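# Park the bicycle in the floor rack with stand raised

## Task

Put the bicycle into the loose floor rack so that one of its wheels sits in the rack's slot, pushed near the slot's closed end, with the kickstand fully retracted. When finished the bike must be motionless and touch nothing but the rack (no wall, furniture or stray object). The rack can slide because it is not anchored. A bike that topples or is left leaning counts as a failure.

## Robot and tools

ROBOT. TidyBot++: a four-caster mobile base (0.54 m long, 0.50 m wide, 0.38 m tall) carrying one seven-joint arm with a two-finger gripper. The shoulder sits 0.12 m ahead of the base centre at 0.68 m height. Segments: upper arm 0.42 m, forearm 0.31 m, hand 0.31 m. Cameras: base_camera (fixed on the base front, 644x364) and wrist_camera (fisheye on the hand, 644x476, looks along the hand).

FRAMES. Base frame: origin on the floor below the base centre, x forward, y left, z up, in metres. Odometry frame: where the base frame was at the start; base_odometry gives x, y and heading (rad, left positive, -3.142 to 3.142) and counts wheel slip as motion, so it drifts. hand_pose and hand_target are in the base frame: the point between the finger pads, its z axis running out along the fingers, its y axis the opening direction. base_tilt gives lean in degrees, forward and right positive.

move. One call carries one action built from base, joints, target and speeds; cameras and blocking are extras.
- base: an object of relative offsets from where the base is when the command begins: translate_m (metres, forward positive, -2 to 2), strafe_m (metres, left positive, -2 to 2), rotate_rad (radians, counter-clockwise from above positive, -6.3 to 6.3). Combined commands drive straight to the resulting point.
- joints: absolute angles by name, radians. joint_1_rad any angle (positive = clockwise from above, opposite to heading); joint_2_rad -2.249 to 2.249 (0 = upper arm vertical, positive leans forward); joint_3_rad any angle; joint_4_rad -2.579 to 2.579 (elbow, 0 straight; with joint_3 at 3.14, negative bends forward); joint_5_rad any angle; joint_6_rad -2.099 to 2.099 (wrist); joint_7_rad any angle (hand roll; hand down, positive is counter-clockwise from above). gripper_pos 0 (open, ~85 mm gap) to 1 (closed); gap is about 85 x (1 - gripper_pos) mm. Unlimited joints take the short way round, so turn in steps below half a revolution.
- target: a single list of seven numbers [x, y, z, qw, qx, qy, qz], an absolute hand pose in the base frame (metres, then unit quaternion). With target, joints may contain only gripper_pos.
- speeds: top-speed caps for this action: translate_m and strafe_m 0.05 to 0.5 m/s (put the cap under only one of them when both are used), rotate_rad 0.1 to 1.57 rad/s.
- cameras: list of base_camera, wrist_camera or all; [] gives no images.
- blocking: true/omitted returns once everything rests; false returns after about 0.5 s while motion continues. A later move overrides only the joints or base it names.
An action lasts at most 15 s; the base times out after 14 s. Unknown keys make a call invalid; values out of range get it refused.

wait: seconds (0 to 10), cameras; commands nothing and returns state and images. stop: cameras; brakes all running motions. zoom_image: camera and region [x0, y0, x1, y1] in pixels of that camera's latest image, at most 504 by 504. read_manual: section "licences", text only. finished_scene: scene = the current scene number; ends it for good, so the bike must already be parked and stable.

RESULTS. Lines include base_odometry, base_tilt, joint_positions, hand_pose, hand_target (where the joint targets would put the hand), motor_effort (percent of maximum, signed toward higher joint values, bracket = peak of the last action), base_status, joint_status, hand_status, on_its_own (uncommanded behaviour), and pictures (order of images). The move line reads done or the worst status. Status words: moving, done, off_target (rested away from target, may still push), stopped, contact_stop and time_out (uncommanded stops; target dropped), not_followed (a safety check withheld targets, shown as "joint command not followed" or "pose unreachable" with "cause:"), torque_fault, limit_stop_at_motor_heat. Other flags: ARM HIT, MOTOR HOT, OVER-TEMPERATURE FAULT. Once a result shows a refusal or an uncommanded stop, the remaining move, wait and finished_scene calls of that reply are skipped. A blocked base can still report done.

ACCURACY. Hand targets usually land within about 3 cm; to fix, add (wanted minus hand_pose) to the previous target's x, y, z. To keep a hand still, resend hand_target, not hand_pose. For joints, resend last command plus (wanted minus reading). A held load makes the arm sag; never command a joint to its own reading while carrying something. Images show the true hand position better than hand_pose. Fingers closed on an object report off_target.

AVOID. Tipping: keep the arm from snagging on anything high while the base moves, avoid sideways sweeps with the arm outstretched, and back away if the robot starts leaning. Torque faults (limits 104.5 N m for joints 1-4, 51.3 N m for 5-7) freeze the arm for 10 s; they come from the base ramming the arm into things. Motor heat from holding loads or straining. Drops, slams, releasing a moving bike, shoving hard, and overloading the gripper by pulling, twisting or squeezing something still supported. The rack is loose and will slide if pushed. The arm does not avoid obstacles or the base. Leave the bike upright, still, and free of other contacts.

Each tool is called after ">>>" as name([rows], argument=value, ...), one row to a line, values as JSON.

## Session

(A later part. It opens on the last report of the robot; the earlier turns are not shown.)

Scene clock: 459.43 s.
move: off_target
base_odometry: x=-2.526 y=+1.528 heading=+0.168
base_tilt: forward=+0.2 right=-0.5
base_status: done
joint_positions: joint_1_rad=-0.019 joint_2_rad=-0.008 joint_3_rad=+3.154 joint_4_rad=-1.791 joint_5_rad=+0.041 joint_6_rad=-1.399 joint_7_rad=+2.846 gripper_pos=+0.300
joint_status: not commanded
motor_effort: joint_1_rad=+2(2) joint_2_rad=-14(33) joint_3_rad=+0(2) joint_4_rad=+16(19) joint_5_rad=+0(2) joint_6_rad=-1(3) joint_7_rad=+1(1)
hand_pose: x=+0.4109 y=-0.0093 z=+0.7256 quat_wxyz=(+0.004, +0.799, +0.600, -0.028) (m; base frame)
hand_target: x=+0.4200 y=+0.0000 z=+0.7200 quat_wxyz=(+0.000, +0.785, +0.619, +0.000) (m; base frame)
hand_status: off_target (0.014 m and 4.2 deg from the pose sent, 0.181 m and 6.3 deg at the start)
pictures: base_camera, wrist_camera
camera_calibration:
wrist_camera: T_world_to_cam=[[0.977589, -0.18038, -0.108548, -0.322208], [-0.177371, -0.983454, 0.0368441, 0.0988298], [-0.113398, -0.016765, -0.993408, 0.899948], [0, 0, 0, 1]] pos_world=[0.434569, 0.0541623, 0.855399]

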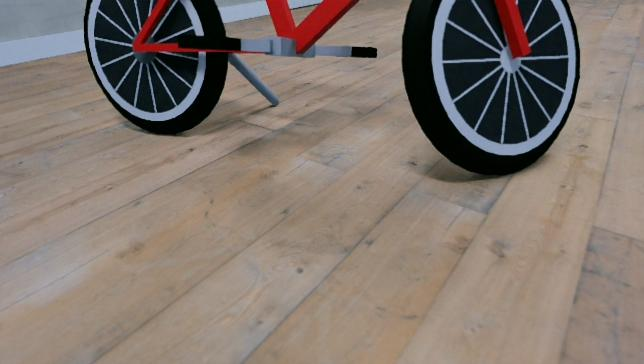

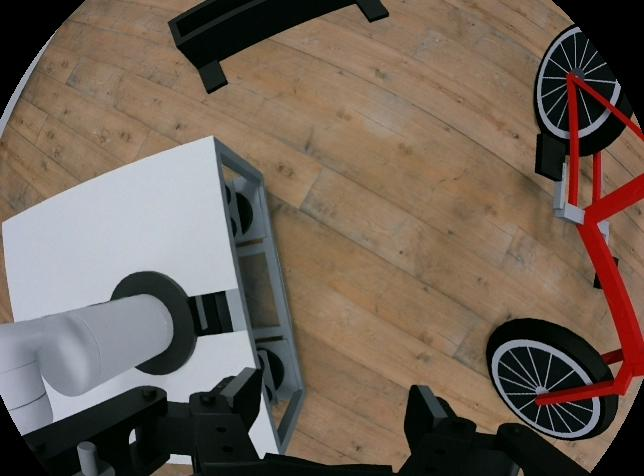

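>>> move(base={"translate_m":0.16,"strafe_m":-1.03}, cameras=[])

>>> move(base={"translate_m":1.26,"strafe_m":-0.17,"rotate_rad":1.5})

Scene clock: 464.80 s.
move: done
base_odometry: x=-2.196 y=+0.539 heading=+0.168
base_tilt: forward=+0.2 right=-0.5
base_status: done
joint_positions: joint_1_rad=-0.025 joint_2_rad=-0.008 joint_3_rad=+3.161 joint_4_rad=-1.791 joint_5_rad=+0.036 joint_6_rad=-1.398 joint_7_rad=+2.846 gripper_pos=+0.300
joint_status: not commanded
motor_effort: joint_1_rad=+1(2) joint_2_rad=-14(16) joint_3_rad=+0(1) joint_4_rad=+18(18) joint_5_rad=+0(2) joint_6_rad=+0(1) joint_7_rad=+1(1)
hand_pose: x=+0.4112 y=-0.0080 z=+0.7255 quat_wxyz=(+0.002, +0.800, +0.600, -0.026) (m; base frame)
hand_target: x=+0.4200 y=+0.0000 z=+0.7200 quat_wxyz=(+0.000, +0.785, +0.619, +0.000) (m; base frame)
hand_status: not commanded
pictures: none
No camera images: "cameras" was empty.

Scene clock: 469.07 s.
move: done
base_odometry: x=-0.925 y=+0.582 heading=+1.669
base_tilt: forward=+0.2 right=-0.5
base_status: done
joint_positions: joint_1_rad=-0.028 joint_2_rad=-0.009 joint_3_rad=+3.163 joint_4_rad=-1.791 joint_5_rad=+0.033 joint_6_rad=-1.394 joint_7_rad=+2.846 gripper_pos=+0.300
joint_status: not commanded
motor_effort: joint_1_rad=-1(2) joint_2_rad=-14(16) joint_3_rad=+0(2) joint_4_rad=+17(18) joint_5_rad=+1(2) joint_6_rad=-1(2) joint_7_rad=+1(1)
hand_pose: x=+0.4123 y=-0.0070 z=+0.7258 quat_wxyz=(+0.003, +0.800, +0.600, -0.023) (m; base frame)
hand_target: x=+0.4200 y=+0.0000 z=+0.7200 quat_wxyz=(+0.000, +0.785, +0.619, +0.000) (m; base frame)
hand_status: not commanded
pictures: base_camera, wrist_camera
camera_calibration:
wrist_camera: T_world_to_cam=[[0.978006, -0.180744, -0.104092, -0.326549], [-0.178693, -0.983484, 0.0287782, 0.10768], [-0.107575, -0.00954465, -0.994151, 0.898543], [0, 0, 0, 1]] pos_world=[0.435269, 0.0554564, 0.856197]

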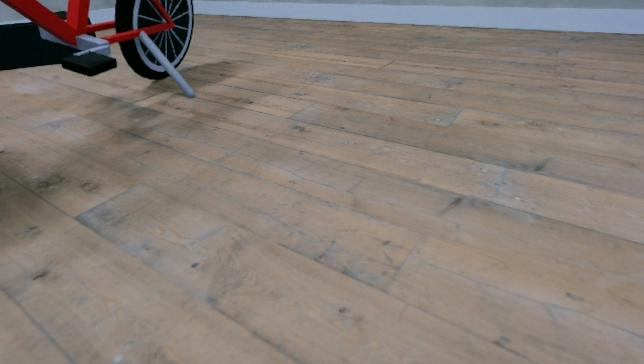

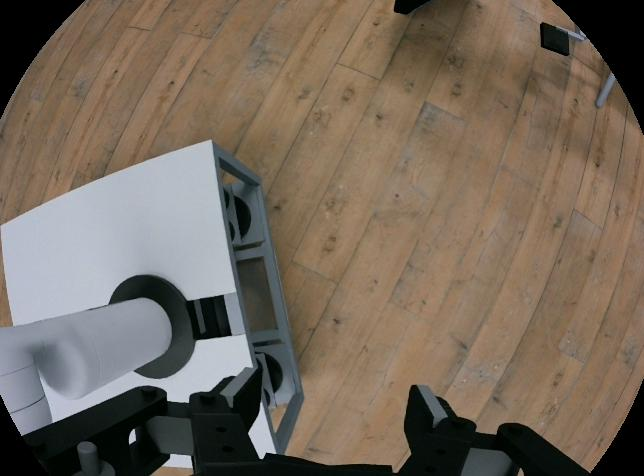

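>>> move(base={"translate_m":0.97,"strafe_m":-0.36,"rotate_rad":1.246})

Scene clock: 473.70 s.
move: done
base_odometry: x=-0.661 y=+1.583 heading=+2.915
base_tilt: forward=+0.2 right=-0.5
base_status: done
joint_positions: joint_1_rad=-0.029 joint_2_rad=-0.010 joint_3_rad=+3.164 joint_4_rad=-1.791 joint_5_rad=+0.032 joint_6_rad=-1.393 joint_7_rad=+2.846 gripper_pos=+0.300
joint_status: not commanded
motor_effort: joint_1_rad=+0(3) joint_2_rad=-14(17) joint_3_rad=+0(2) joint_4_rad=+16(18) joint_5_rad=+1(2) joint_6_rad=+0(1) joint_7_rad=+1(1)
hand_pose: x=+0.4126 y=-0.0064 z=+0.7260 quat_wxyz=(+0.003, +0.799, +0.600, -0.022) (m; base frame)
hand_target: x=+0.4200 y=+0.0000 z=+0.7200 quat_wxyz=(+0.000, +0.785, +0.619, +0.000) (m; base frame)
hand_status: not commanded
pictures: base_camera, wrist_camera
camera_calibration:
wrist_camera: T_world_to_cam=[[0.978351, -0.179946, -0.102215, -0.328214], [-0.178067, -0.98364, 0.0272945, 0.109134], [-0.105454, -0.00850245, -0.994388, 0.898072], [0, 0, 0, 1]] pos_world=[0.435248, 0.0559236, 0.856505]

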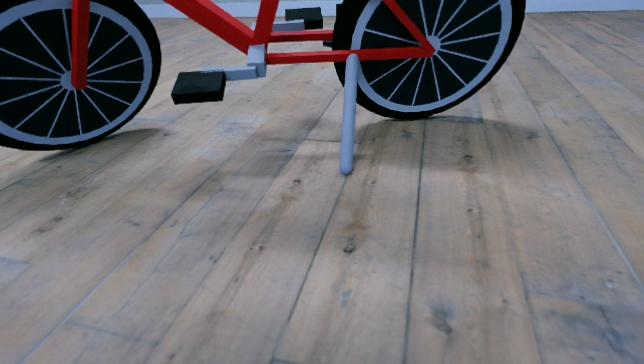

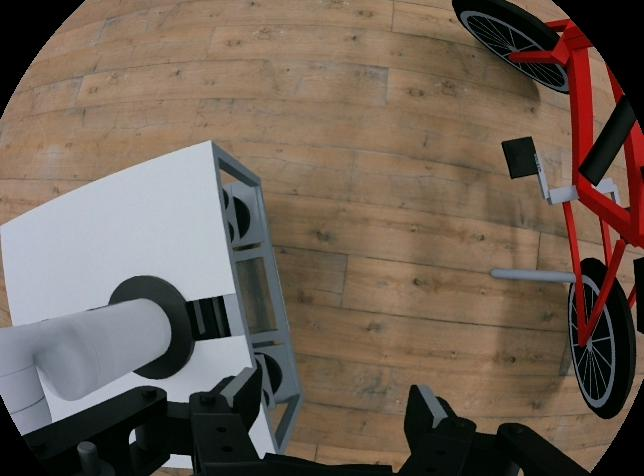

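>>> move(joints={"joint_7_rad":-0.02,"joint_6_rad":-1.2}, base={"translate_m":0.2})

Scene clock: 480.67 s.
move: done
base_odometry: x=-0.856 y=+1.628 heading=+2.915
base_tilt: forward=+0.2 right=-0.5
base_status: done
joint_positions: joint_1_rad=-0.029 joint_2_rad=-0.006 joint_3_rad=+3.164 joint_4_rad=-1.791 joint_5_rad=+0.032 joint_6_rad=-1.257 joint_7_rad=+0.047 gripper_pos=+0.300
joint_status: all done
motor_effort: joint_1_rad=+0(2) joint_2_rad=-15(18) joint_3_rad=+0(1) joint_4_rad=+17(19) joint_5_rad=+1(2) joint_6_rad=+1(2) joint_7_rad=+1(2)
hand_pose: x=+0.4549 y=-0.0058 z=+0.7260 quat_wxyz=(-0.023, +0.728, -0.684, +0.047) (m; base frame)
hand_target: x=+0.4641 y=-0.0002 z=+0.7231 quat_wxyz=(-0.051, +0.697, -0.714, +0.050) (m; base frame)
hand_status: not commanded
pictures: base_camera, wrist_camera
camera_calibration:
wrist_camera: T_world_to_cam=[[-0.970902, -0.169373, -0.169299, 0.565954], [-0.162185, 0.985197, -0.0555226, 0.181596], [0.176197, -0.0264493, -0.984, 0.766816], [0, 0, 0, 1]] pos_world=[0.443828, -0.0627686, 0.860445]

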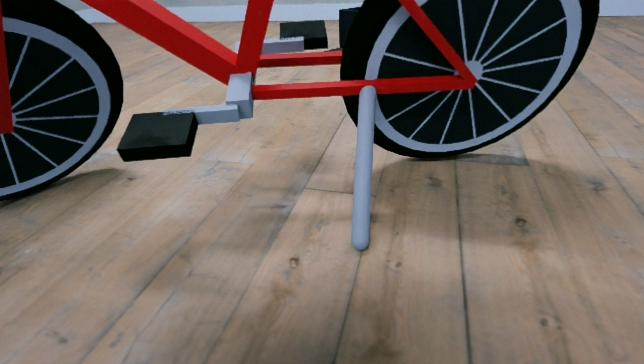

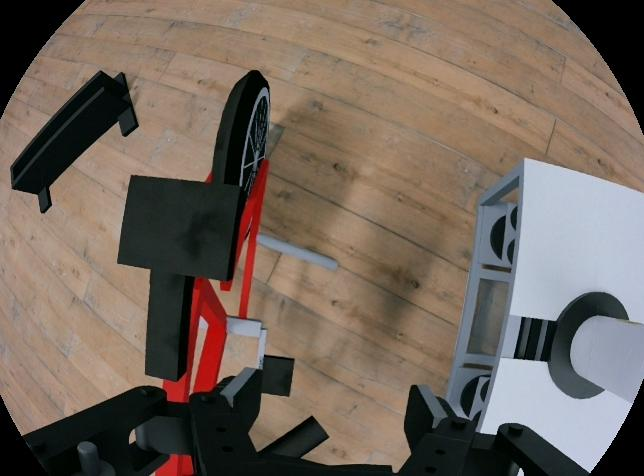

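>>> move(target=[0.585,0.03,0.62,-0.077,0.703,-0.703,0.077], base={"translate_m":0.06})

Scene clock: 483.87 s.
move: off_target
base_odometry: x=-0.915 y=+1.642 heading=+2.915
base_tilt: forward=+0.2 right=-0.5
base_status: done
joint_positions: joint_1_rad=-0.320 joint_2_rad=+0.311 joint_3_rad=+3.456 joint_4_rad=-1.792 joint_5_rad=-0.093 joint_6_rad=-0.889 joint_7_rad=+0.047 gripper_pos=+0.300
joint_status: not commanded
motor_effort: joint_1_rad=+0(1) joint_2_rad=-24(26) joint_3_rad=+2(2) joint_4_rad=+16(20) joint_5_rad=+1(2) joint_6_rad=+1(3) joint_7_rad=+1(1)
hand_pose: x=+0.5698 y=+0.0273 z=+0.6193 quat_wxyz=(-0.052, +0.712, -0.697, +0.066) (m; base frame)
hand_target: x=+0.5850 y=+0.0300 z=+0.6200 quat_wxyz=(-0.077, +0.703, -0.703, +0.077) (m; base frame)
hand_status: off_target (0.015 m and 3.4 deg from the pose sent, 0.172 m and 8.0 deg at the start)
pictures: base_camera, wrist_camera
camera_calibration:
wrist_camera: T_world_to_cam=[[-0.962935, -0.128242, -0.237298, 0.701498], [-0.120129, 0.991578, -0.0484024, 0.133144], [0.241507, -0.0181021, -0.97023, 0.596472], [0, 0, 0, 1]] pos_world=[0.547439, -0.0312643, 0.751624]

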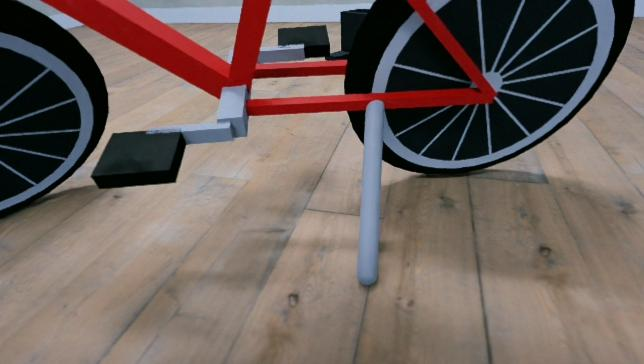

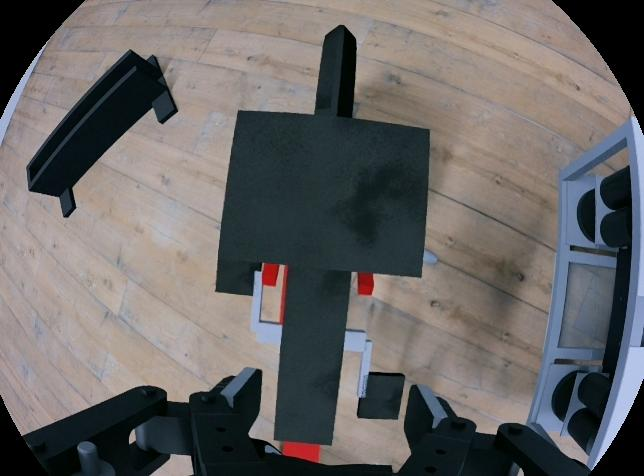

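>>> move(target=[0.630,0.036,0.54,-0.081,0.672,-0.736,0.074])

Scene clock: 486.97 s.
move: off_target
base_odometry: x=-0.915 y=+1.642 heading=+2.915
base_tilt: forward=+0.2 right=-0.5
base_status: not commanded
joint_positions: joint_1_rad=-0.371 joint_2_rad=+0.537 joint_3_rad=+3.562 joint_4_rad=-1.792 joint_5_rad=-0.307 joint_6_rad=-0.736 joint_7_rad=+0.076 gripper_pos=+0.300
joint_status: not commanded
motor_effort: joint_1_rad=+1(1) joint_2_rad=-29(31) joint_3_rad=+3(4) joint_4_rad=+14(17) joint_5_rad=+0(2) joint_6_rad=+2(2) joint_7_rad=+1(1)
hand_pose: x=+0.6032 y=+0.0364 z=+0.5300 quat_wxyz=(-0.050, +0.661, -0.747, +0.047) (m; base frame)
hand_target: x=+0.6300 y=+0.0360 z=+0.5400 quat_wxyz=(-0.081, +0.670, -0.734, +0.074) (m; base frame)
hand_status: off_target (0.029 m and 5.0 deg from the pose sent, 0.100 m and 7.3 deg at the start)
pictures: base_camera, wrist_camera
camera_calibration:
wrist_camera: T_world_to_cam=[[-0.977015, 0.0169763, -0.212493, 0.703757], [0.019682, 0.99975, -0.0106243, 0.0191683], [0.212259, -0.0145624, -0.977105, 0.523067], [0, 0, 0, 1]] pos_world=[0.576178, -0.0234935, 0.660838]

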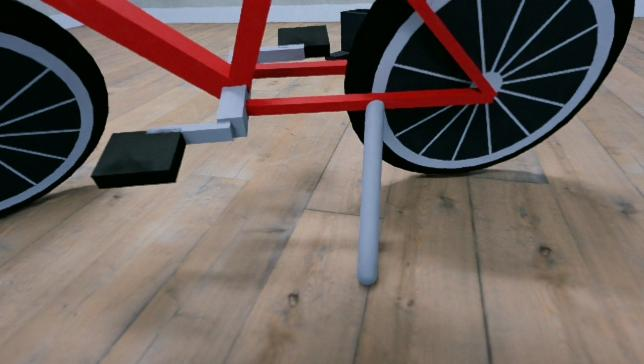

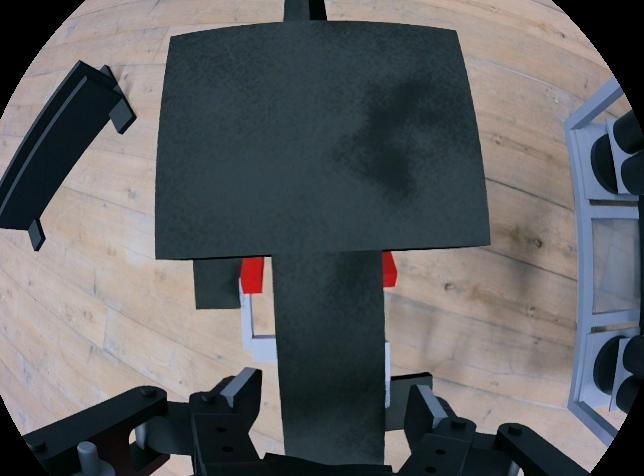

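>>> move(target=[0.637,0.036,0.503,-0.081,0.680,-0.728,0.074])

Scene clock: 488.63 s.
move: off_target
base_odometry: x=-0.915 y=+1.642 heading=+2.915
base_tilt: forward=+0.2 right=-0.5
base_status: not commanded
joint_positions: joint_1_rad=-0.370 joint_2_rad=+0.611 joint_3_rad=+3.562 joint_4_rad=-1.794 joint_5_rad=-0.390 joint_6_rad=-0.658 joint_7_rad=+0.170 gripper_pos=+0.300
joint_status: not commanded
motor_effort: joint_1_rad=+1(2) joint_2_rad=-30(33) joint_3_rad=+3(4) joint_4_rad=+14(17) joint_5_rad=+0(1) joint_6_rad=+2(5) joint_7_rad=+1(1)
hand_pose: x=+0.6174 y=+0.0421 z=+0.4982 quat_wxyz=(-0.058, +0.673, -0.736, +0.050) (m; base frame)
hand_target: x=+0.6370 y=+0.0360 z=+0.5030 quat_wxyz=(-0.081, +0.679, -0.726, +0.074) (m; base frame)
hand_status: off_target (0.021 m and 4.0 deg from the pose sent, 0.043 m and 5.6 deg at the start)
pictures: base_camera, wrist_camera
camera_calibration:
wrist_camera: T_world_to_cam=[[-0.973503, -0.0147803, -0.228196, 0.7177], [-0.013297, 0.999879, -0.0080363, 0.0319731], [0.228287, -0.00478904, -0.973582, 0.47706], [0, 0, 0, 1]] pos_world=[0.590202, -0.0190768, 0.62849]

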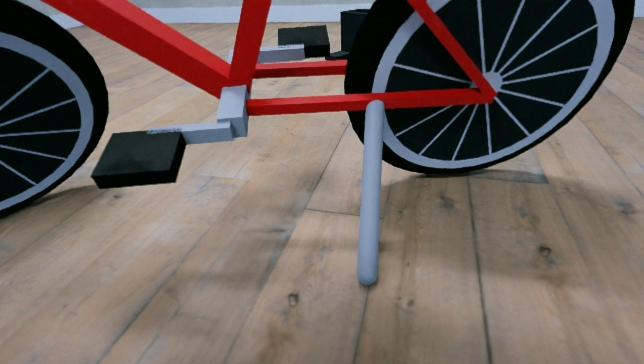

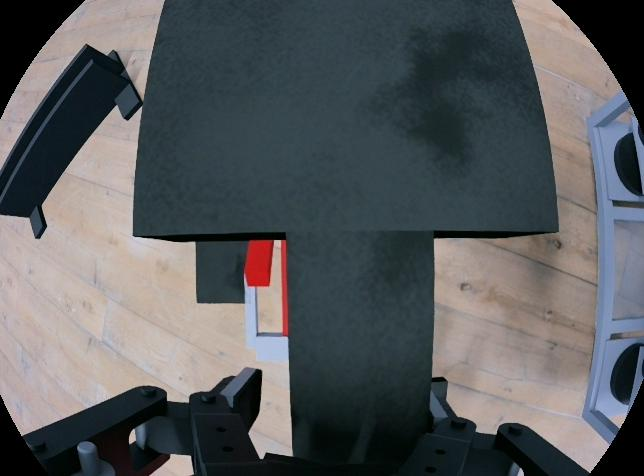

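>>> move(target=[0.629,0.036,0.503,-0.081,0.680,-0.728,0.074], cameras=[])

>>> move(joints={"gripper_pos":1.0})

Scene clock: 489.80 s.
move: off_target
base_odometry: x=-0.915 y=+1.642 heading=+2.915
base_tilt: forward=+0.2 right=-0.5
base_status: not commanded
joint_positions: joint_1_rad=-0.371 joint_2_rad=+0.608 joint_3_rad=+3.562 joint_4_rad=-1.809 joint_5_rad=-0.397 joint_6_rad=-0.638 joint_7_rad=+0.176 gripper_pos=+0.300
joint_status: not commanded
motor_effort: joint_1_rad=+0(1) joint_2_rad=-30(32) joint_3_rad=+4(4) joint_4_rad=+13(15) joint_5_rad=+0(2) joint_6_rad=+1(2) joint_7_rad=+1(1)
hand_pose: x=+0.6166 y=+0.0411 z=+0.4968 quat_wxyz=(-0.061, +0.672, -0.736, +0.053) (m; base frame)
hand_target: x=+0.6290 y=+0.0360 z=+0.5030 quat_wxyz=(-0.081, +0.679, -0.726, +0.074) (m; base frame)
hand_status: off_target (0.015 m and 3.5 deg from the pose sent, 0.014 m and 4.0 deg at the start)
pictures: none
No camera images: "cameras" was empty.

Scene clock: 490.80 s.
move: off_target
base_odometry: x=-0.915 y=+1.642 heading=+2.915
base_tilt: forward=+0.2 right=-0.5
base_status: not commanded
joint_positions: joint_1_rad=-0.369 joint_2_rad=+0.603 joint_3_rad=+3.574 joint_4_rad=-1.825 joint_5_rad=-0.390 joint_6_rad=-0.607 joint_7_rad=+0.225 gripper_pos=+0.539
joint_status: gripper_pos off_target (ended at +0.539, target +1.000)
motor_effort: joint_1_rad=-1(3) joint_2_rad=-33(33) joint_3_rad=+2(4) joint_4_rad=+15(18) joint_5_rad=-7(9) joint_6_rad=-1(7) joint_7_rad=-6(6)
hand_pose: x=+0.6187 y=+0.0298 z=+0.4976 quat_wxyz=(-0.060, +0.686, -0.722, +0.069) (m; base frame)
hand_target: x=+0.6290 y=+0.0360 z=+0.5030 quat_wxyz=(-0.081, +0.679, -0.726, +0.074) (m; base frame)
hand_status: not commanded
pictures: base_camera, wrist_camera
camera_calibration:
wrist_camera: T_world_to_cam=[[-0.965314, -0.0548034, -0.255275, 0.728294], [-0.047415, 0.998261, -0.0350123, 0.078801], [0.25675, -0.021694, -0.966234, 0.455318], [0, 0, 0, 1]] pos_world=[0.589866, -0.0288733, 0.628618]

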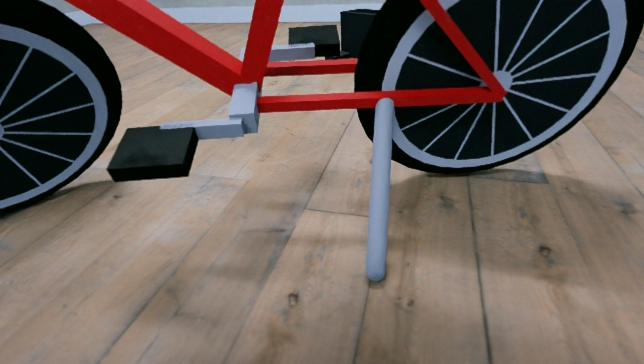

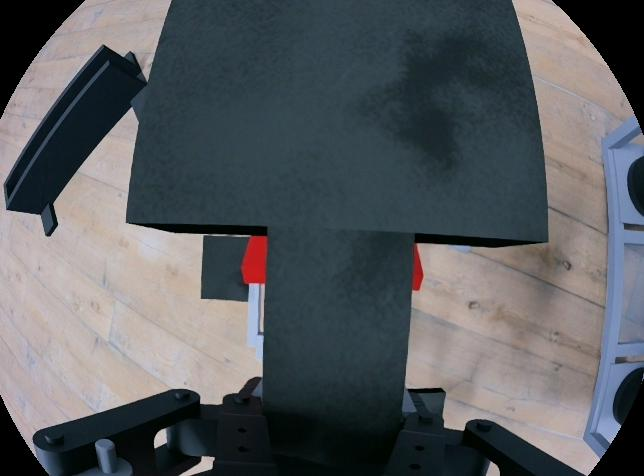

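>>> zoom_image(camera="wrist_camera", region=[0, 20, 200, 240])

Scaled by 2.291.

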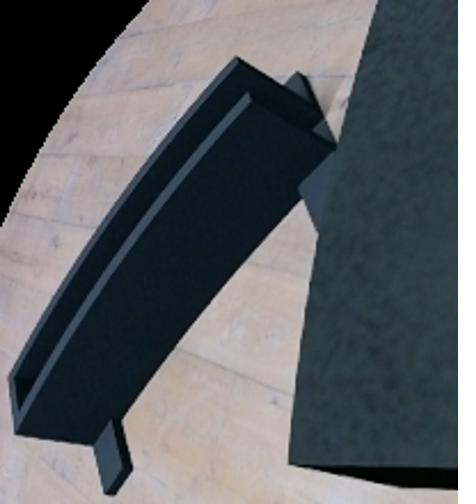

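>>> move(target=[0.629,0.030,0.54,0,0.690,-0.724,0], base={"translate_m":0.11}, speeds={"translate_m":0.1})

Scene clock: 495.57 s.
move: off_target
base_odometry: x=-1.022 y=+1.666 heading=+2.915
base_tilt: forward=+0.2 right=-0.5
base_status: done
joint_positions: joint_1_rad=-0.296 joint_2_rad=+0.676 joint_3_rad=+3.540 joint_4_rad=-1.564 joint_5_rad=-0.291 joint_6_rad=-0.966 joint_7_rad=+0.187 gripper_pos=+0.559
joint_status: not commanded
motor_effort: joint_1_rad=+0(2) joint_2_rad=-38(43) joint_3_rad=+4(4) joint_4_rad=+16(21) joint_5_rad=-2(10) joint_6_rad=+1(5) joint_7_rad=-1(6)
hand_pose: x=+0.6260 y=+0.0256 z=+0.5159 quat_wxyz=(+0.004, +0.706, -0.709, +0.001) (m; base frame)
hand_target: x=+0.6290 y=+0.0300 z=+0.5400 quat_wxyz=(+0.000, +0.690, -0.724, +0.000) (m; base frame)
hand_status: off_target (0.025 m and 2.6 deg from the pose sent, 0.044 m and 10.5 deg at the start)
pictures: base_camera, wrist_camera
camera_calibration:
wrist_camera: T_world_to_cam=[[-0.992481, -0.0996764, -0.0710288, 0.662864], [-0.0987487, 0.994976, -0.0164639, 0.106671], [0.0723131, -0.00932608, -0.997338, 0.602212], [0, 0, 0, 1]] pos_world=[0.624866, -0.034447, 0.649448]

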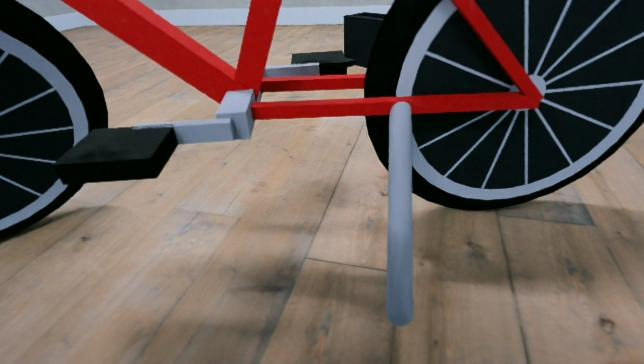

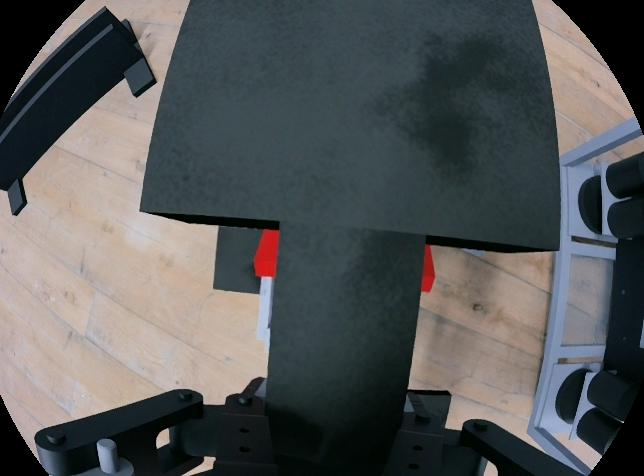

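>>> move(target=[0.629,0.030,0.57,0,0.690,-0.724,0], base={"translate_m":0.0,"strafe_m":-0.2}, speeds={"strafe_m":0.12})

Scene clock: 498.73 s.
move: off_target
base_odometry: x=-0.977 y=+1.861 heading=+2.915
base_tilt: forward=+0.2 right=-0.5
base_status: done
joint_positions: joint_1_rad=-0.297 joint_2_rad=+0.695 joint_3_rad=+3.501 joint_4_rad=-1.512 joint_5_rad=-0.291 joint_6_rad=-1.004 joint_7_rad=+0.079 gripper_pos=+0.563
joint_status: not commanded
motor_effort: joint_1_rad=+4(7) joint_2_rad=-48(52) joint_3_rad=+8(10) joint_4_rad=+17(20) joint_5_rad=+10(15) joint_6_rad=-8(13) joint_7_rad=+8(13)
hand_pose: x=+0.6341 y=+0.0502 z=+0.5171 quat_wxyz=(+0.000, +0.683, -0.731, -0.012) (m; base frame)
hand_target: x=+0.6290 y=+0.0300 z=+0.5700 quat_wxyz=(+0.000, +0.690, -0.724, +0.000) (m; base frame)
hand_status: off_target (0.057 m and 1.8 deg from the pose sent, 0.054 m and 2.6 deg at the start)
pictures: base_camera, wrist_camera
camera_calibration:
wrist_camera: T_world_to_cam=[[-0.997543, -0.0348237, -0.0607937, 0.66806], [-0.0354128, 0.999335, 0.00863969, 0.0296283], [0.0604524, 0.0107713, -0.998113, 0.610021], [0, 0, 0, 1]] pos_world=[0.63059, -0.012915, 0.649228]

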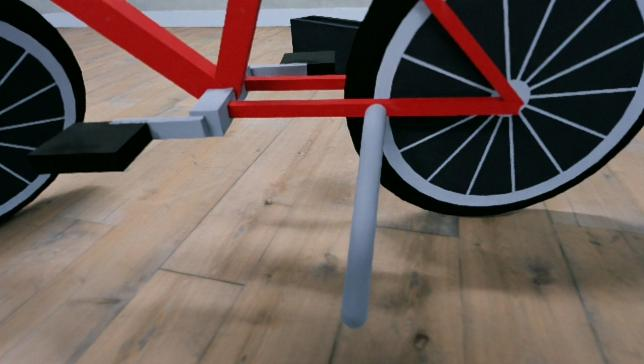

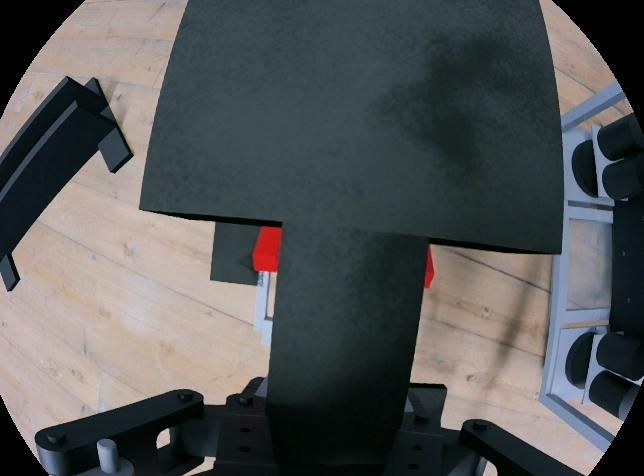

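>>> move(base={"translate_m":0.036,"strafe_m":-0.137,"rotate_rad":-0.21}, speeds={"strafe_m":0.12,"rotate_rad":0.2})

Scene clock: 502.70 s.
move: done
base_odometry: x=-0.982 y=+2.003 heading=+2.704
base_tilt: forward=+0.2 right=-0.5
base_status: done
joint_positions: joint_1_rad=-0.303 joint_2_rad=+0.693 joint_3_rad=+3.489 joint_4_rad=-1.508 joint_5_rad=-0.304 joint_6_rad=-1.017 joint_7_rad=+0.070 gripper_pos=+0.566
joint_status: not commanded
motor_effort: joint_1_rad=+3(15) joint_2_rad=-48(53) joint_3_rad=+7(16) joint_4_rad=+17(20) joint_5_rad=+9(18) joint_6_rad=-8(14) joint_7_rad=+5(14)
hand_pose: x=+0.6314 y=+0.0627 z=+0.5183 quat_wxyz=(-0.004, +0.682, -0.731, -0.022) (m; base frame)
hand_target: x=+0.6290 y=+0.0300 z=+0.5700 quat_wxyz=(+0.000, +0.690, -0.724, +0.000) (m; base frame)
hand_status: not commanded
pictures: base_camera, wrist_camera
camera_calibration:
wrist_camera: T_world_to_cam=[[-0.998094, -0.0322188, -0.0526351, 0.661869], [-0.0337625, 0.999018, 0.0287064, 0.00559307], [0.0516585, 0.0304288, -0.998201, 0.615603], [0, 0, 0, 1]] pos_world=[0.628995, -0.002995, 0.649173]

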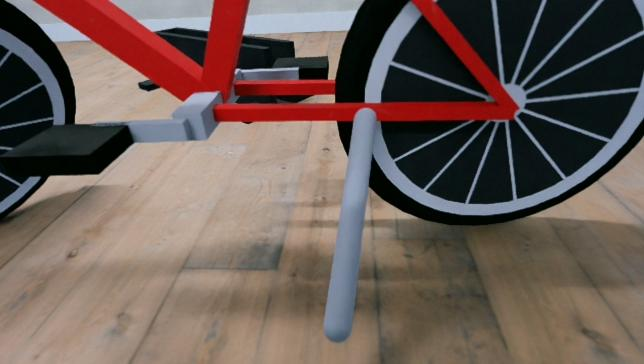

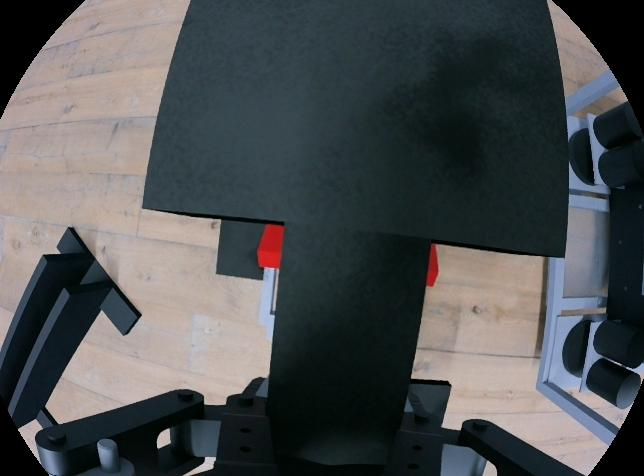

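>>> move(base={"translate_m":0.073,"strafe_m":-0.125,"rotate_rad":-0.453}, speeds={"strafe_m":0.07,"rotate_rad":0.22}, target=[0.629,0.030,0.56,0,0.690,-0.724,0])

Scene clock: 506.73 s.
move: off_target
base_odometry: x=-0.995 y=+2.147 heading=+2.252
base_tilt: forward=+0.2 right=-0.5
base_status: done
joint_positions: joint_1_rad=-0.300 joint_2_rad=+0.691 joint_3_rad=+3.487 joint_4_rad=-1.513 joint_5_rad=-0.329 joint_6_rad=-1.033 joint_7_rad=+0.051 gripper_pos=+0.568
joint_status: not commanded
motor_effort: joint_1_rad=+2(14) joint_2_rad=-46(49) joint_3_rad=+8(15) joint_4_rad=+19(22) joint_5_rad=+12(22) joint_6_rad=-2(8) joint_7_rad=+9(20)
hand_pose: x=+0.6254 y=+0.0695 z=+0.5185 quat_wxyz=(-0.006, +0.669, -0.742, -0.037) (m; base frame)
hand_target: x=+0.6290 y=+0.0300 z=+0.5600 quat_wxyz=(+0.000, +0.690, -0.724, +0.000) (m; base frame)
hand_status: off_target (0.057 m and 5.3 deg from the pose sent, 0.053 m and 2.9 deg at the start)
pictures: base_camera, wrist_camera
camera_calibration:
wrist_camera: T_world_to_cam=[[-0.999374, 0.00242485, -0.0353073, 0.64554], [0.000554451, 0.9986, 0.0528886, -0.0353866], [0.0353861, 0.0528359, -0.997976, 0.624411], [0, 0, 0, 1]] pos_world=[0.62306, 0.000780432, 0.647811]

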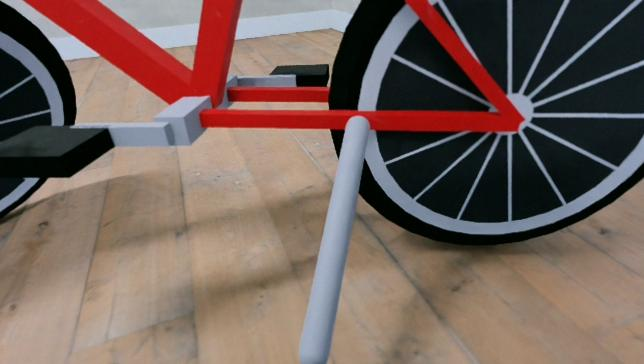

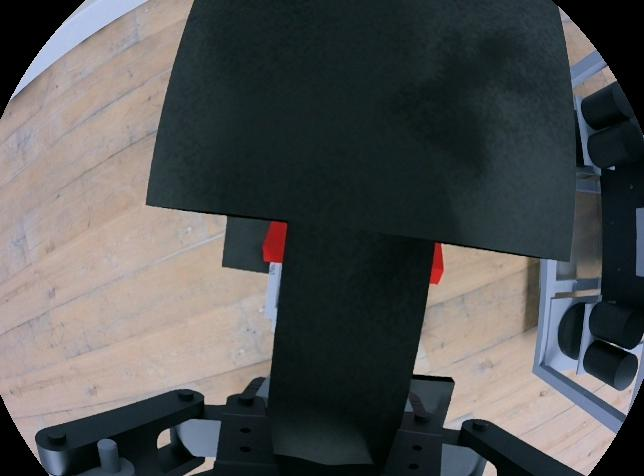

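>>> move(base={"translate_m":0.003,"strafe_m":-0.07,"rotate_rad":-0.19}, speeds={"strafe_m":0.07,"rotate_rad":0.2})

Scene clock: 512.43 s.
move: done
base_odometry: x=-0.942 y=+2.193 heading=+2.061
base_tilt: forward=+0.2 right=-0.5
base_status: done
joint_positions: joint_1_rad=-0.301 joint_2_rad=+0.692 joint_3_rad=+3.493 joint_4_rad=-1.512 joint_5_rad=-0.333 joint_6_rad=-1.028 joint_7_rad=+0.039 gripper_pos=+0.568
joint_status: not commanded
motor_effort: joint_1_rad=+3(14) joint_2_rad=-46(50) joint_3_rad=+8(14) joint_4_rad=+18(19) joint_5_rad=+11(19) joint_6_rad=-4(15) joint_7_rad=+8(17)
hand_pose: x=+0.6281 y=+0.0680 z=+0.5191 quat_wxyz=(-0.008, +0.663, -0.748, -0.034) (m; base frame)
hand_target: x=+0.6290 y=+0.0300 z=+0.5600 quat_wxyz=(+0.000, +0.690, -0.724, +0.000) (m; base frame)
hand_status: not commanded
pictures: base_camera, wrist_camera
camera_calibration:
wrist_camera: T_world_to_cam=[[-0.99891, 0.0203701, -0.041988, 0.650222], [0.0181905, 0.998499, 0.0516529, -0.0443628], [0.0429772, 0.0508328, -0.997782, 0.620216], [0, 0, 0, 1]] pos_world=[0.623666, -0.000476135, 0.648434]

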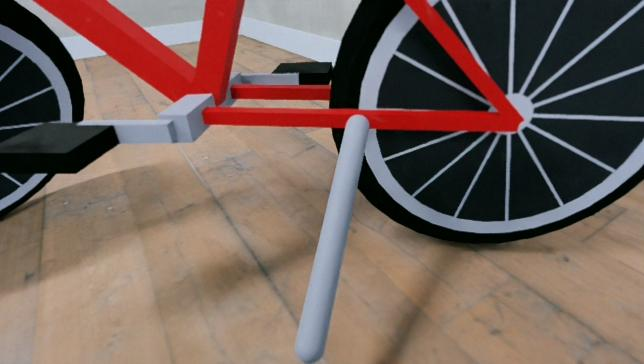

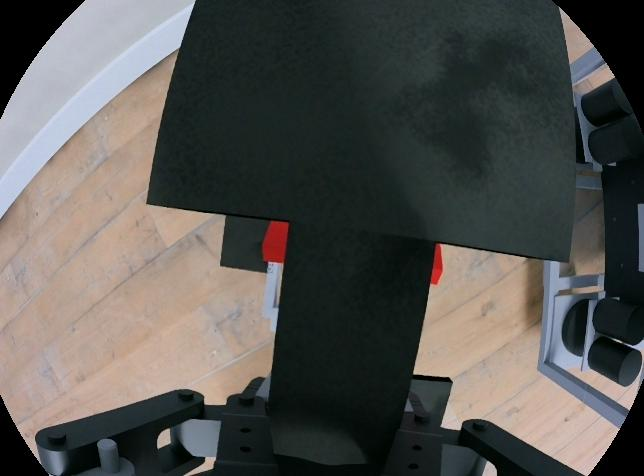

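>>> move(target=[0.637,0.05,0.53,-0.070,0.671,-0.735,0.066], base={"translate_m":-0.08}, speeds={"translate_m":0.1})

Scene clock: 515.50 s.
move: off_target
base_odometry: x=-0.904 y=+2.123 heading=+2.061
base_tilt: forward=+0.2 right=-0.5
base_status: done
joint_positions: joint_1_rad=-0.410 joint_2_rad=+0.609 joint_3_rad=+3.544 joint_4_rad=-1.719 joint_5_rad=-0.360 joint_6_rad=-0.752 joint_7_rad=+0.039 gripper_pos=+0.568
joint_status: not commanded
motor_effort: joint_1_rad=+2(4) joint_2_rad=-35(46) joint_3_rad=+6(8) joint_4_rad=+17(17) joint_5_rad=+9(15) joint_6_rad=-2(9) joint_7_rad=+6(10)
hand_pose: x=+0.6224 y=+0.0781 z=+0.5137 quat_wxyz=(-0.057, +0.661, -0.748, +0.031) (m; base frame)
hand_target: x=+0.6370 y=+0.0500 z=+0.5300 quat_wxyz=(-0.070, +0.671, -0.735, +0.066) (m; base frame)
hand_status: off_target (0.036 m and 4.7 deg from the pose sent, 0.023 m and 13.6 deg at the start)
pictures: base_camera, wrist_camera
camera_calibration:
wrist_camera: T_world_to_cam=[[-0.979137, 0.0240405, -0.201774, 0.713581], [0.0200414, 0.999561, 0.0218398, -0.0400008], [0.20221, 0.0173403, -0.979189, 0.50857], [0, 0, 0, 1]] pos_world=[0.596657, 0.0140096, 0.642841]

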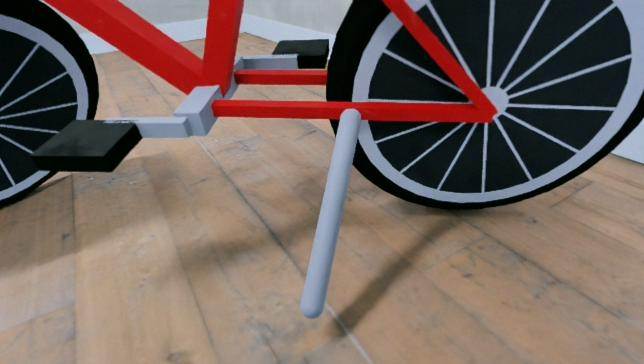

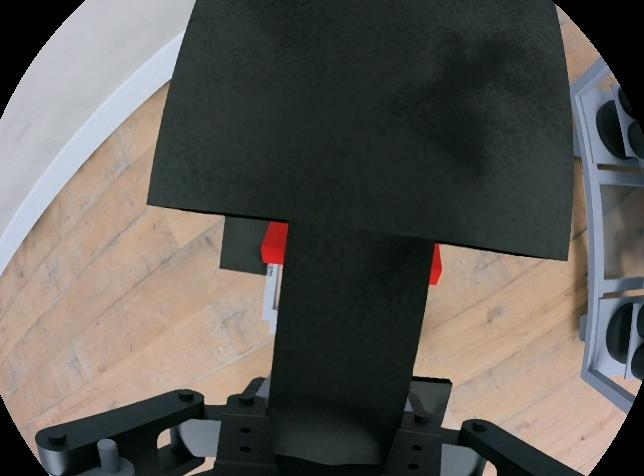

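>>> move(target=[0.637,0.06,0.505,-0.081,0.670,-0.734,0.076], base={"translate_m":-0.03}, speeds={"translate_m":0.1}, cameras=["base_camera"])

Scene clock: 516.73 s.
move: off_target
base_odometry: x=-0.890 y=+2.096 heading=+2.062
base_tilt: forward=+0.2 right=-0.5
base_status: done
joint_positions: joint_1_rad=-0.434 joint_2_rad=+0.605 joint_3_rad=+3.581 joint_4_rad=-1.778 joint_5_rad=-0.412 joint_6_rad=-0.651 joint_7_rad=+0.065 gripper_pos=+0.568
joint_status: not commanded
motor_effort: joint_1_rad=+0(2) joint_2_rad=-29(37) joint_3_rad=+3(7) joint_4_rad=+15(16) joint_5_rad=+5(9) joint_6_rad=+1(2) joint_7_rad=+5(6)
hand_pose: x=+0.6278 y=+0.0699 z=+0.5076 quat_wxyz=(-0.077, +0.646, -0.757, +0.054) (m; base frame)
hand_target: x=+0.6370 y=+0.0600 z=+0.5050 quat_wxyz=(-0.081, +0.670, -0.734, +0.076) (m; base frame)
hand_status: off_target (0.014 m and 4.5 deg from the pose sent, 0.025 m and 6.1 deg at the start)
pictures: base_camera

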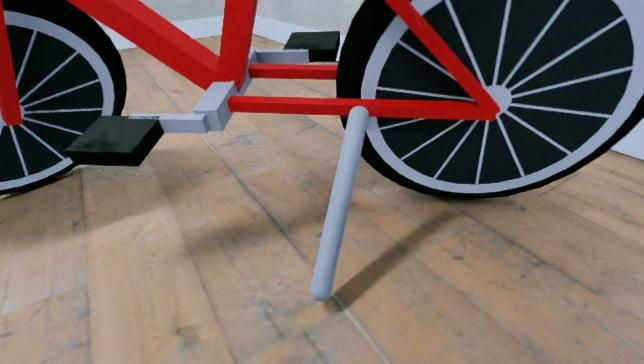

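>>> move(joints={"gripper_pos":0.3})

Scene clock: 518.23 s.
move: done
base_odometry: x=-0.890 y=+2.096 heading=+2.062
base_tilt: forward=+0.2 right=-0.5
base_status: not commanded
joint_positions: joint_1_rad=-0.435 joint_2_rad=+0.612 joint_3_rad=+3.581 joint_4_rad=-1.801 joint_5_rad=-0.408 joint_6_rad=-0.645 joint_7_rad=+0.094 gripper_pos=+0.300
joint_status: all done
motor_effort: joint_1_rad=+0(1) joint_2_rad=-30(32) joint_3_rad=+4(5) joint_4_rad=+16(22) joint_5_rad=+0(5) joint_6_rad=+4(9) joint_7_rad=+1(5)
hand_pose: x=+0.6168 y=+0.0665 z=+0.4983 quat_wxyz=(-0.065, +0.658, -0.749, +0.051) (m; base frame)
hand_target: x=+0.6370 y=+0.0600 z=+0.5050 quat_wxyz=(-0.081, +0.670, -0.734, +0.076) (m; base frame)
hand_status: not commanded
pictures: base_camera, wrist_camera
camera_calibration:
wrist_camera: T_world_to_cam=[[-0.970555, 0.0270423, -0.239357, 0.718476], [0.0270793, 0.999628, 0.00313481, -0.022887], [0.239353, -0.00343912, -0.970927, 0.469187], [0, 0, 0, 1]] pos_world=[0.585639, 0.00506278, 0.62759]

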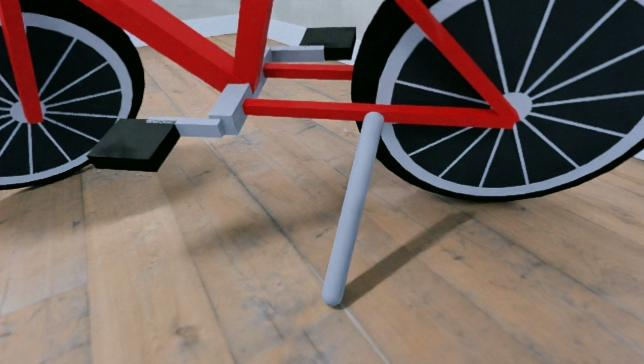

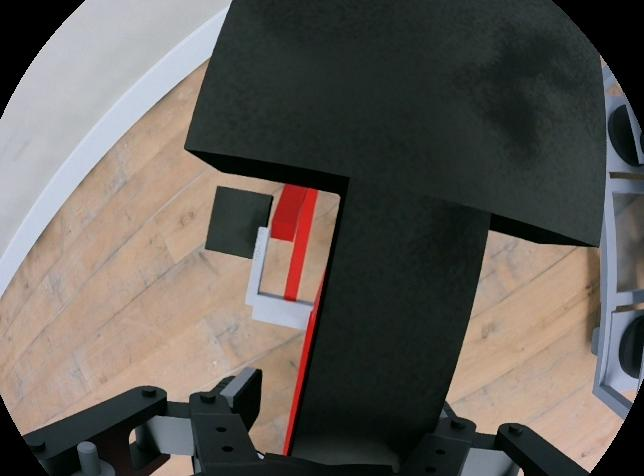

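>>> move(joints={"gripper_pos":0.1}, cameras=["base_camera"])

>>> move(target=[0.608,0.06,0.60,-0.081,0.670,-0.734,0.076])

Scene clock: 519.47 s.
move: done
base_odometry: x=-0.890 y=+2.096 heading=+2.062
base_tilt: forward=+0.2 right=-0.5
base_status: not commanded
joint_positions: joint_1_rad=-0.435 joint_2_rad=+0.612 joint_3_rad=+3.581 joint_4_rad=-1.799 joint_5_rad=-0.408 joint_6_rad=-0.642 joint_7_rad=+0.094 gripper_pos=+0.100
joint_status: all done
motor_effort: joint_1_rad=+0(1) joint_2_rad=-30(32) joint_3_rad=+4(4) joint_4_rad=+13(14) joint_5_rad=+0(2) joint_6_rad=+0(3) joint_7_rad=+1(1)
hand_pose: x=+0.6188 y=+0.0663 z=+0.4990 quat_wxyz=(-0.067, +0.657, -0.749, +0.053) (m; base frame)
hand_target: x=+0.6370 y=+0.0600 z=+0.5050 quat_wxyz=(-0.081, +0.670, -0.734, +0.076) (m; base frame)
hand_status: not commanded
pictures: base_camera

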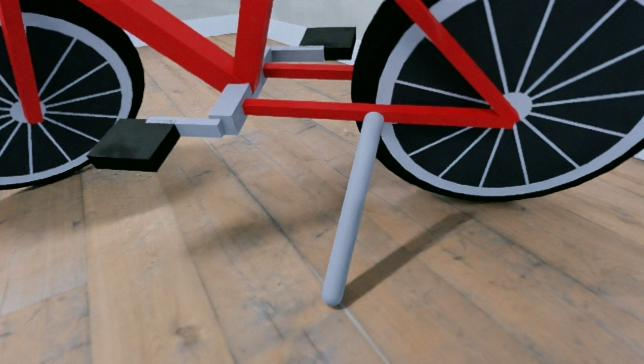

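Scene clock: 520.67 s.
move: off_target
base_odometry: x=-0.890 y=+2.096 heading=+2.062
base_tilt: forward=+0.2 right=-0.5
base_status: not commanded
joint_positions: joint_1_rad=-0.435 joint_2_rad=+0.403 joint_3_rad=+3.573 joint_4_rad=-1.769 joint_5_rad=-0.232 joint_6_rad=-0.741 joint_7_rad=+0.018 gripper_pos=+0.100
joint_status: not commanded
motor_effort: joint_1_rad=+0(2) joint_2_rad=-26(33) joint_3_rad=+3(5) joint_4_rad=+16(17) joint_5_rad=+0(2) joint_6_rad=+2(3) joint_7_rad=+1(1)
hand_pose: x=+0.6228 y=+0.0552 z=+0.6004 quat_wxyz=(-0.102, +0.673, -0.727, +0.090) (m; base frame)
hand_target: x=+0.6080 y=+0.0600 z=+0.6000 quat_wxyz=(-0.081, +0.670, -0.734, +0.076) (m; base frame)
hand_status: off_target (0.016 m and 3.0 deg from the pose sent, 0.102 m and 3.8 deg at the start)
pictures: base_camera, wrist_camera
camera_calibration:
wrist_camera: T_world_to_cam=[[-0.939238, -0.0265751, -0.342236, 0.794297], [-0.0245702, 0.999646, -0.0101932, 0.0280953], [0.342385, -0.00116506, -0.939559, 0.483625], [0, 0, 0, 1]] pos_world=[0.581139, -0.00641335, 0.726517]

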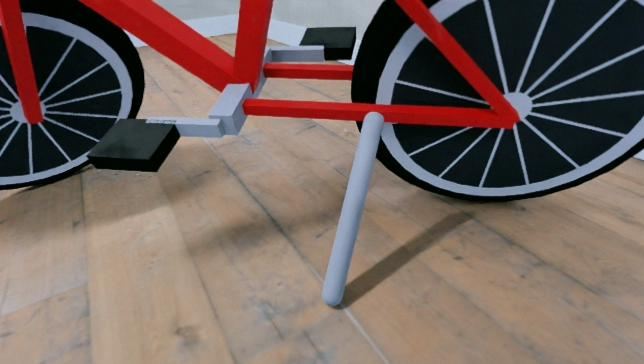

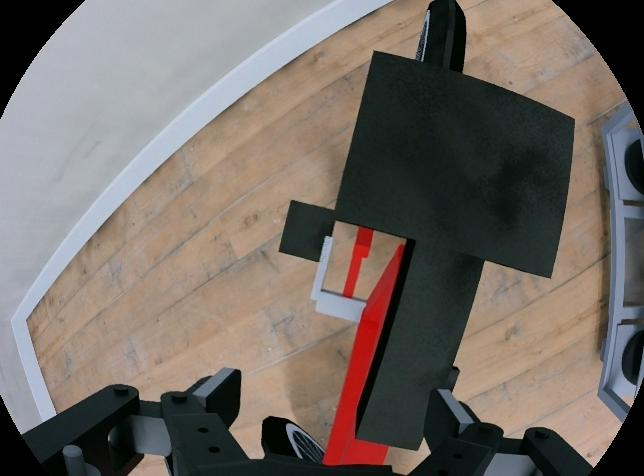

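>>> move(target=[0.55,0.03,0.76,-0.03,0.690,-0.724,0.03], cameras=[])

>>> move(base={"translate_m":-0.08,"strafe_m":0.22}, joints={"gripper_pos":0.3})

Scene clock: 525.80 s.
move: off_target
base_odometry: x=-0.890 y=+2.096 heading=+2.062
base_tilt: forward=+0.2 right=-0.5
base_status: not commanded
joint_positions: joint_1_rad=-0.243 joint_2_rad=+0.225 joint_3_rad=+3.374 joint_4_rad=-1.439 joint_5_rad=-0.081 joint_6_rad=-1.357 joint_7_rad=-0.005 gripper_pos=+0.100
joint_status: not commanded
motor_effort: joint_1_rad=+1(2) joint_2_rad=-23(30) joint_3_rad=+1(3) joint_4_rad=+18(19) joint_5_rad=+0(2) joint_6_rad=+2(3) joint_7_rad=+1(1)
hand_pose: x=+0.5649 y=+0.0373 z=+0.7552 quat_wxyz=(-0.055, +0.706, -0.705, +0.034) (m; base frame)
hand_target: x=+0.5500 y=+0.0300 z=+0.7600 quat_wxyz=(-0.030, +0.689, -0.723, +0.030) (m; base frame)
hand_status: off_target (0.017 m and 4.1 deg from the pose sent, 0.177 m and 10.9 deg at the start)
pictures: none
No camera images: "cameras" was empty.

Scene clock: 527.47 s.
move: done
base_odometry: x=-1.046 y=+1.922 heading=+2.062
base_tilt: forward=+0.2 right=-0.6
base_status: done
joint_positions: joint_1_rad=-0.238 joint_2_rad=+0.225 joint_3_rad=+3.361 joint_4_rad=-1.439 joint_5_rad=-0.076 joint_6_rad=-1.362 joint_7_rad=-0.005 gripper_pos=+0.300
joint_status: all done
motor_effort: joint_1_rad=+1(4) joint_2_rad=-24(25) joint_3_rad=+1(3) joint_4_rad=+18(19) joint_5_rad=+1(2) joint_6_rad=+1(2) joint_7_rad=+1(1)
hand_pose: x=+0.5632 y=+0.0391 z=+0.7548 quat_wxyz=(-0.053, +0.710, -0.702, +0.033) (m; base frame)
hand_target: x=+0.5500 y=+0.0300 z=+0.7600 quat_wxyz=(-0.030, +0.689, -0.723, +0.030) (m; base frame)
hand_status: not commanded
pictures: base_camera, wrist_camera
camera_calibration:
wrist_camera: T_world_to_cam=[[-0.973791, -0.110592, -0.198749, 0.705193], [-0.113877, 0.993482, 0.00514133, 0.0832558], [0.196885, 0.0276397, -0.980037, 0.760539], [0, 0, 0, 1]] pos_world=[0.546452, -0.0257456, 0.885085]

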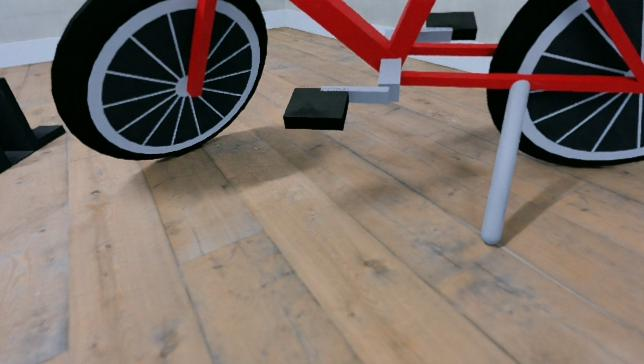

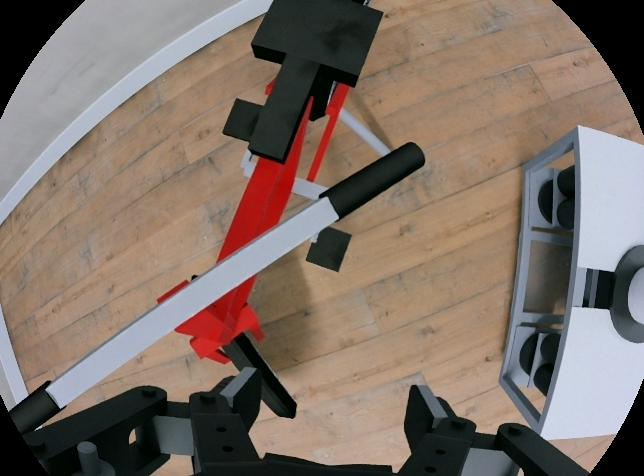

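>>> move(target=[0.59,0.035,0.72,-0.0947,0.3514,-0.9298,0.054], base={"translate_m":0.09})

Scene clock: 540.20 s.
move: off_target
base_odometry: x=-1.089 y=+2.001 heading=+2.062
base_tilt: forward=+0.2 right=-0.5
base_status: done
joint_positions: joint_1_rad=-0.384 joint_2_rad=+0.247 joint_3_rad=+3.492 joint_4_rad=-1.532 joint_5_rad=-0.076 joint_6_rad=-1.198 joint_7_rad=-0.805 gripper_pos=+0.300
joint_status: not commanded
motor_effort: joint_1_rad=+1(1) joint_2_rad=-23(27) joint_3_rad=+1(2) joint_4_rad=+18(20) joint_5_rad=+1(2) joint_6_rad=+1(2) joint_7_rad=+1(1)
hand_pose: x=+0.5825 y=+0.0474 z=+0.7223 quat_wxyz=(-0.082, +0.386, -0.918, +0.037) (m; base frame)
hand_target: x=+0.5900 y=+0.0350 z=+0.7200 quat_wxyz=(-0.095, +0.351, -0.930, +0.054) (m; base frame)
hand_status: off_target (0.015 m and 4.8 deg from the pose sent, 0.044 m and 49.3 deg at the start)
pictures: base_camera, wrist_camera
camera_calibration:
wrist_camera: T_world_to_cam=[[-0.753881, 0.619649, -0.218401, 0.569927], [0.614671, 0.782591, 0.098643, -0.404601], [0.232043, -0.0598795, -0.970861, 0.701695], [0, 0, 0, 1]] pos_world=[0.51553, 0.00549898, 0.845632]

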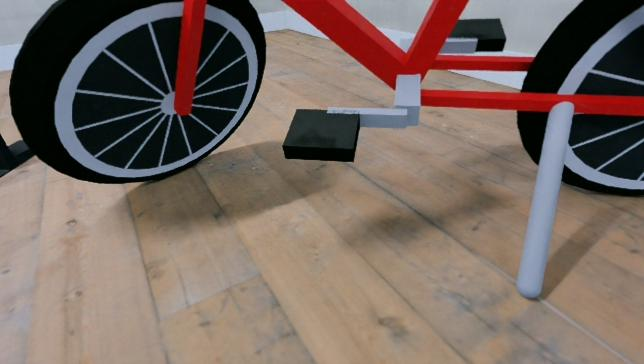

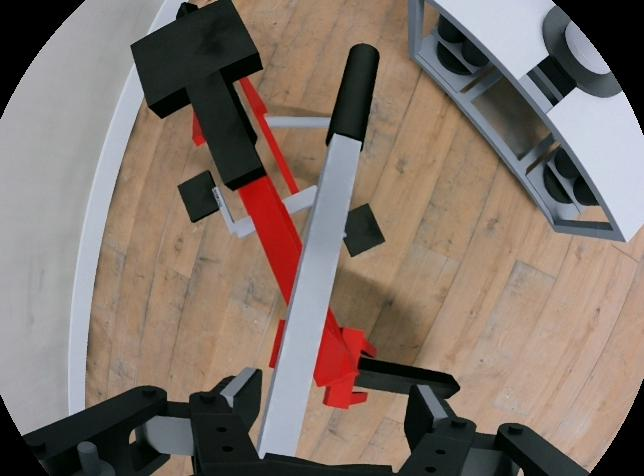

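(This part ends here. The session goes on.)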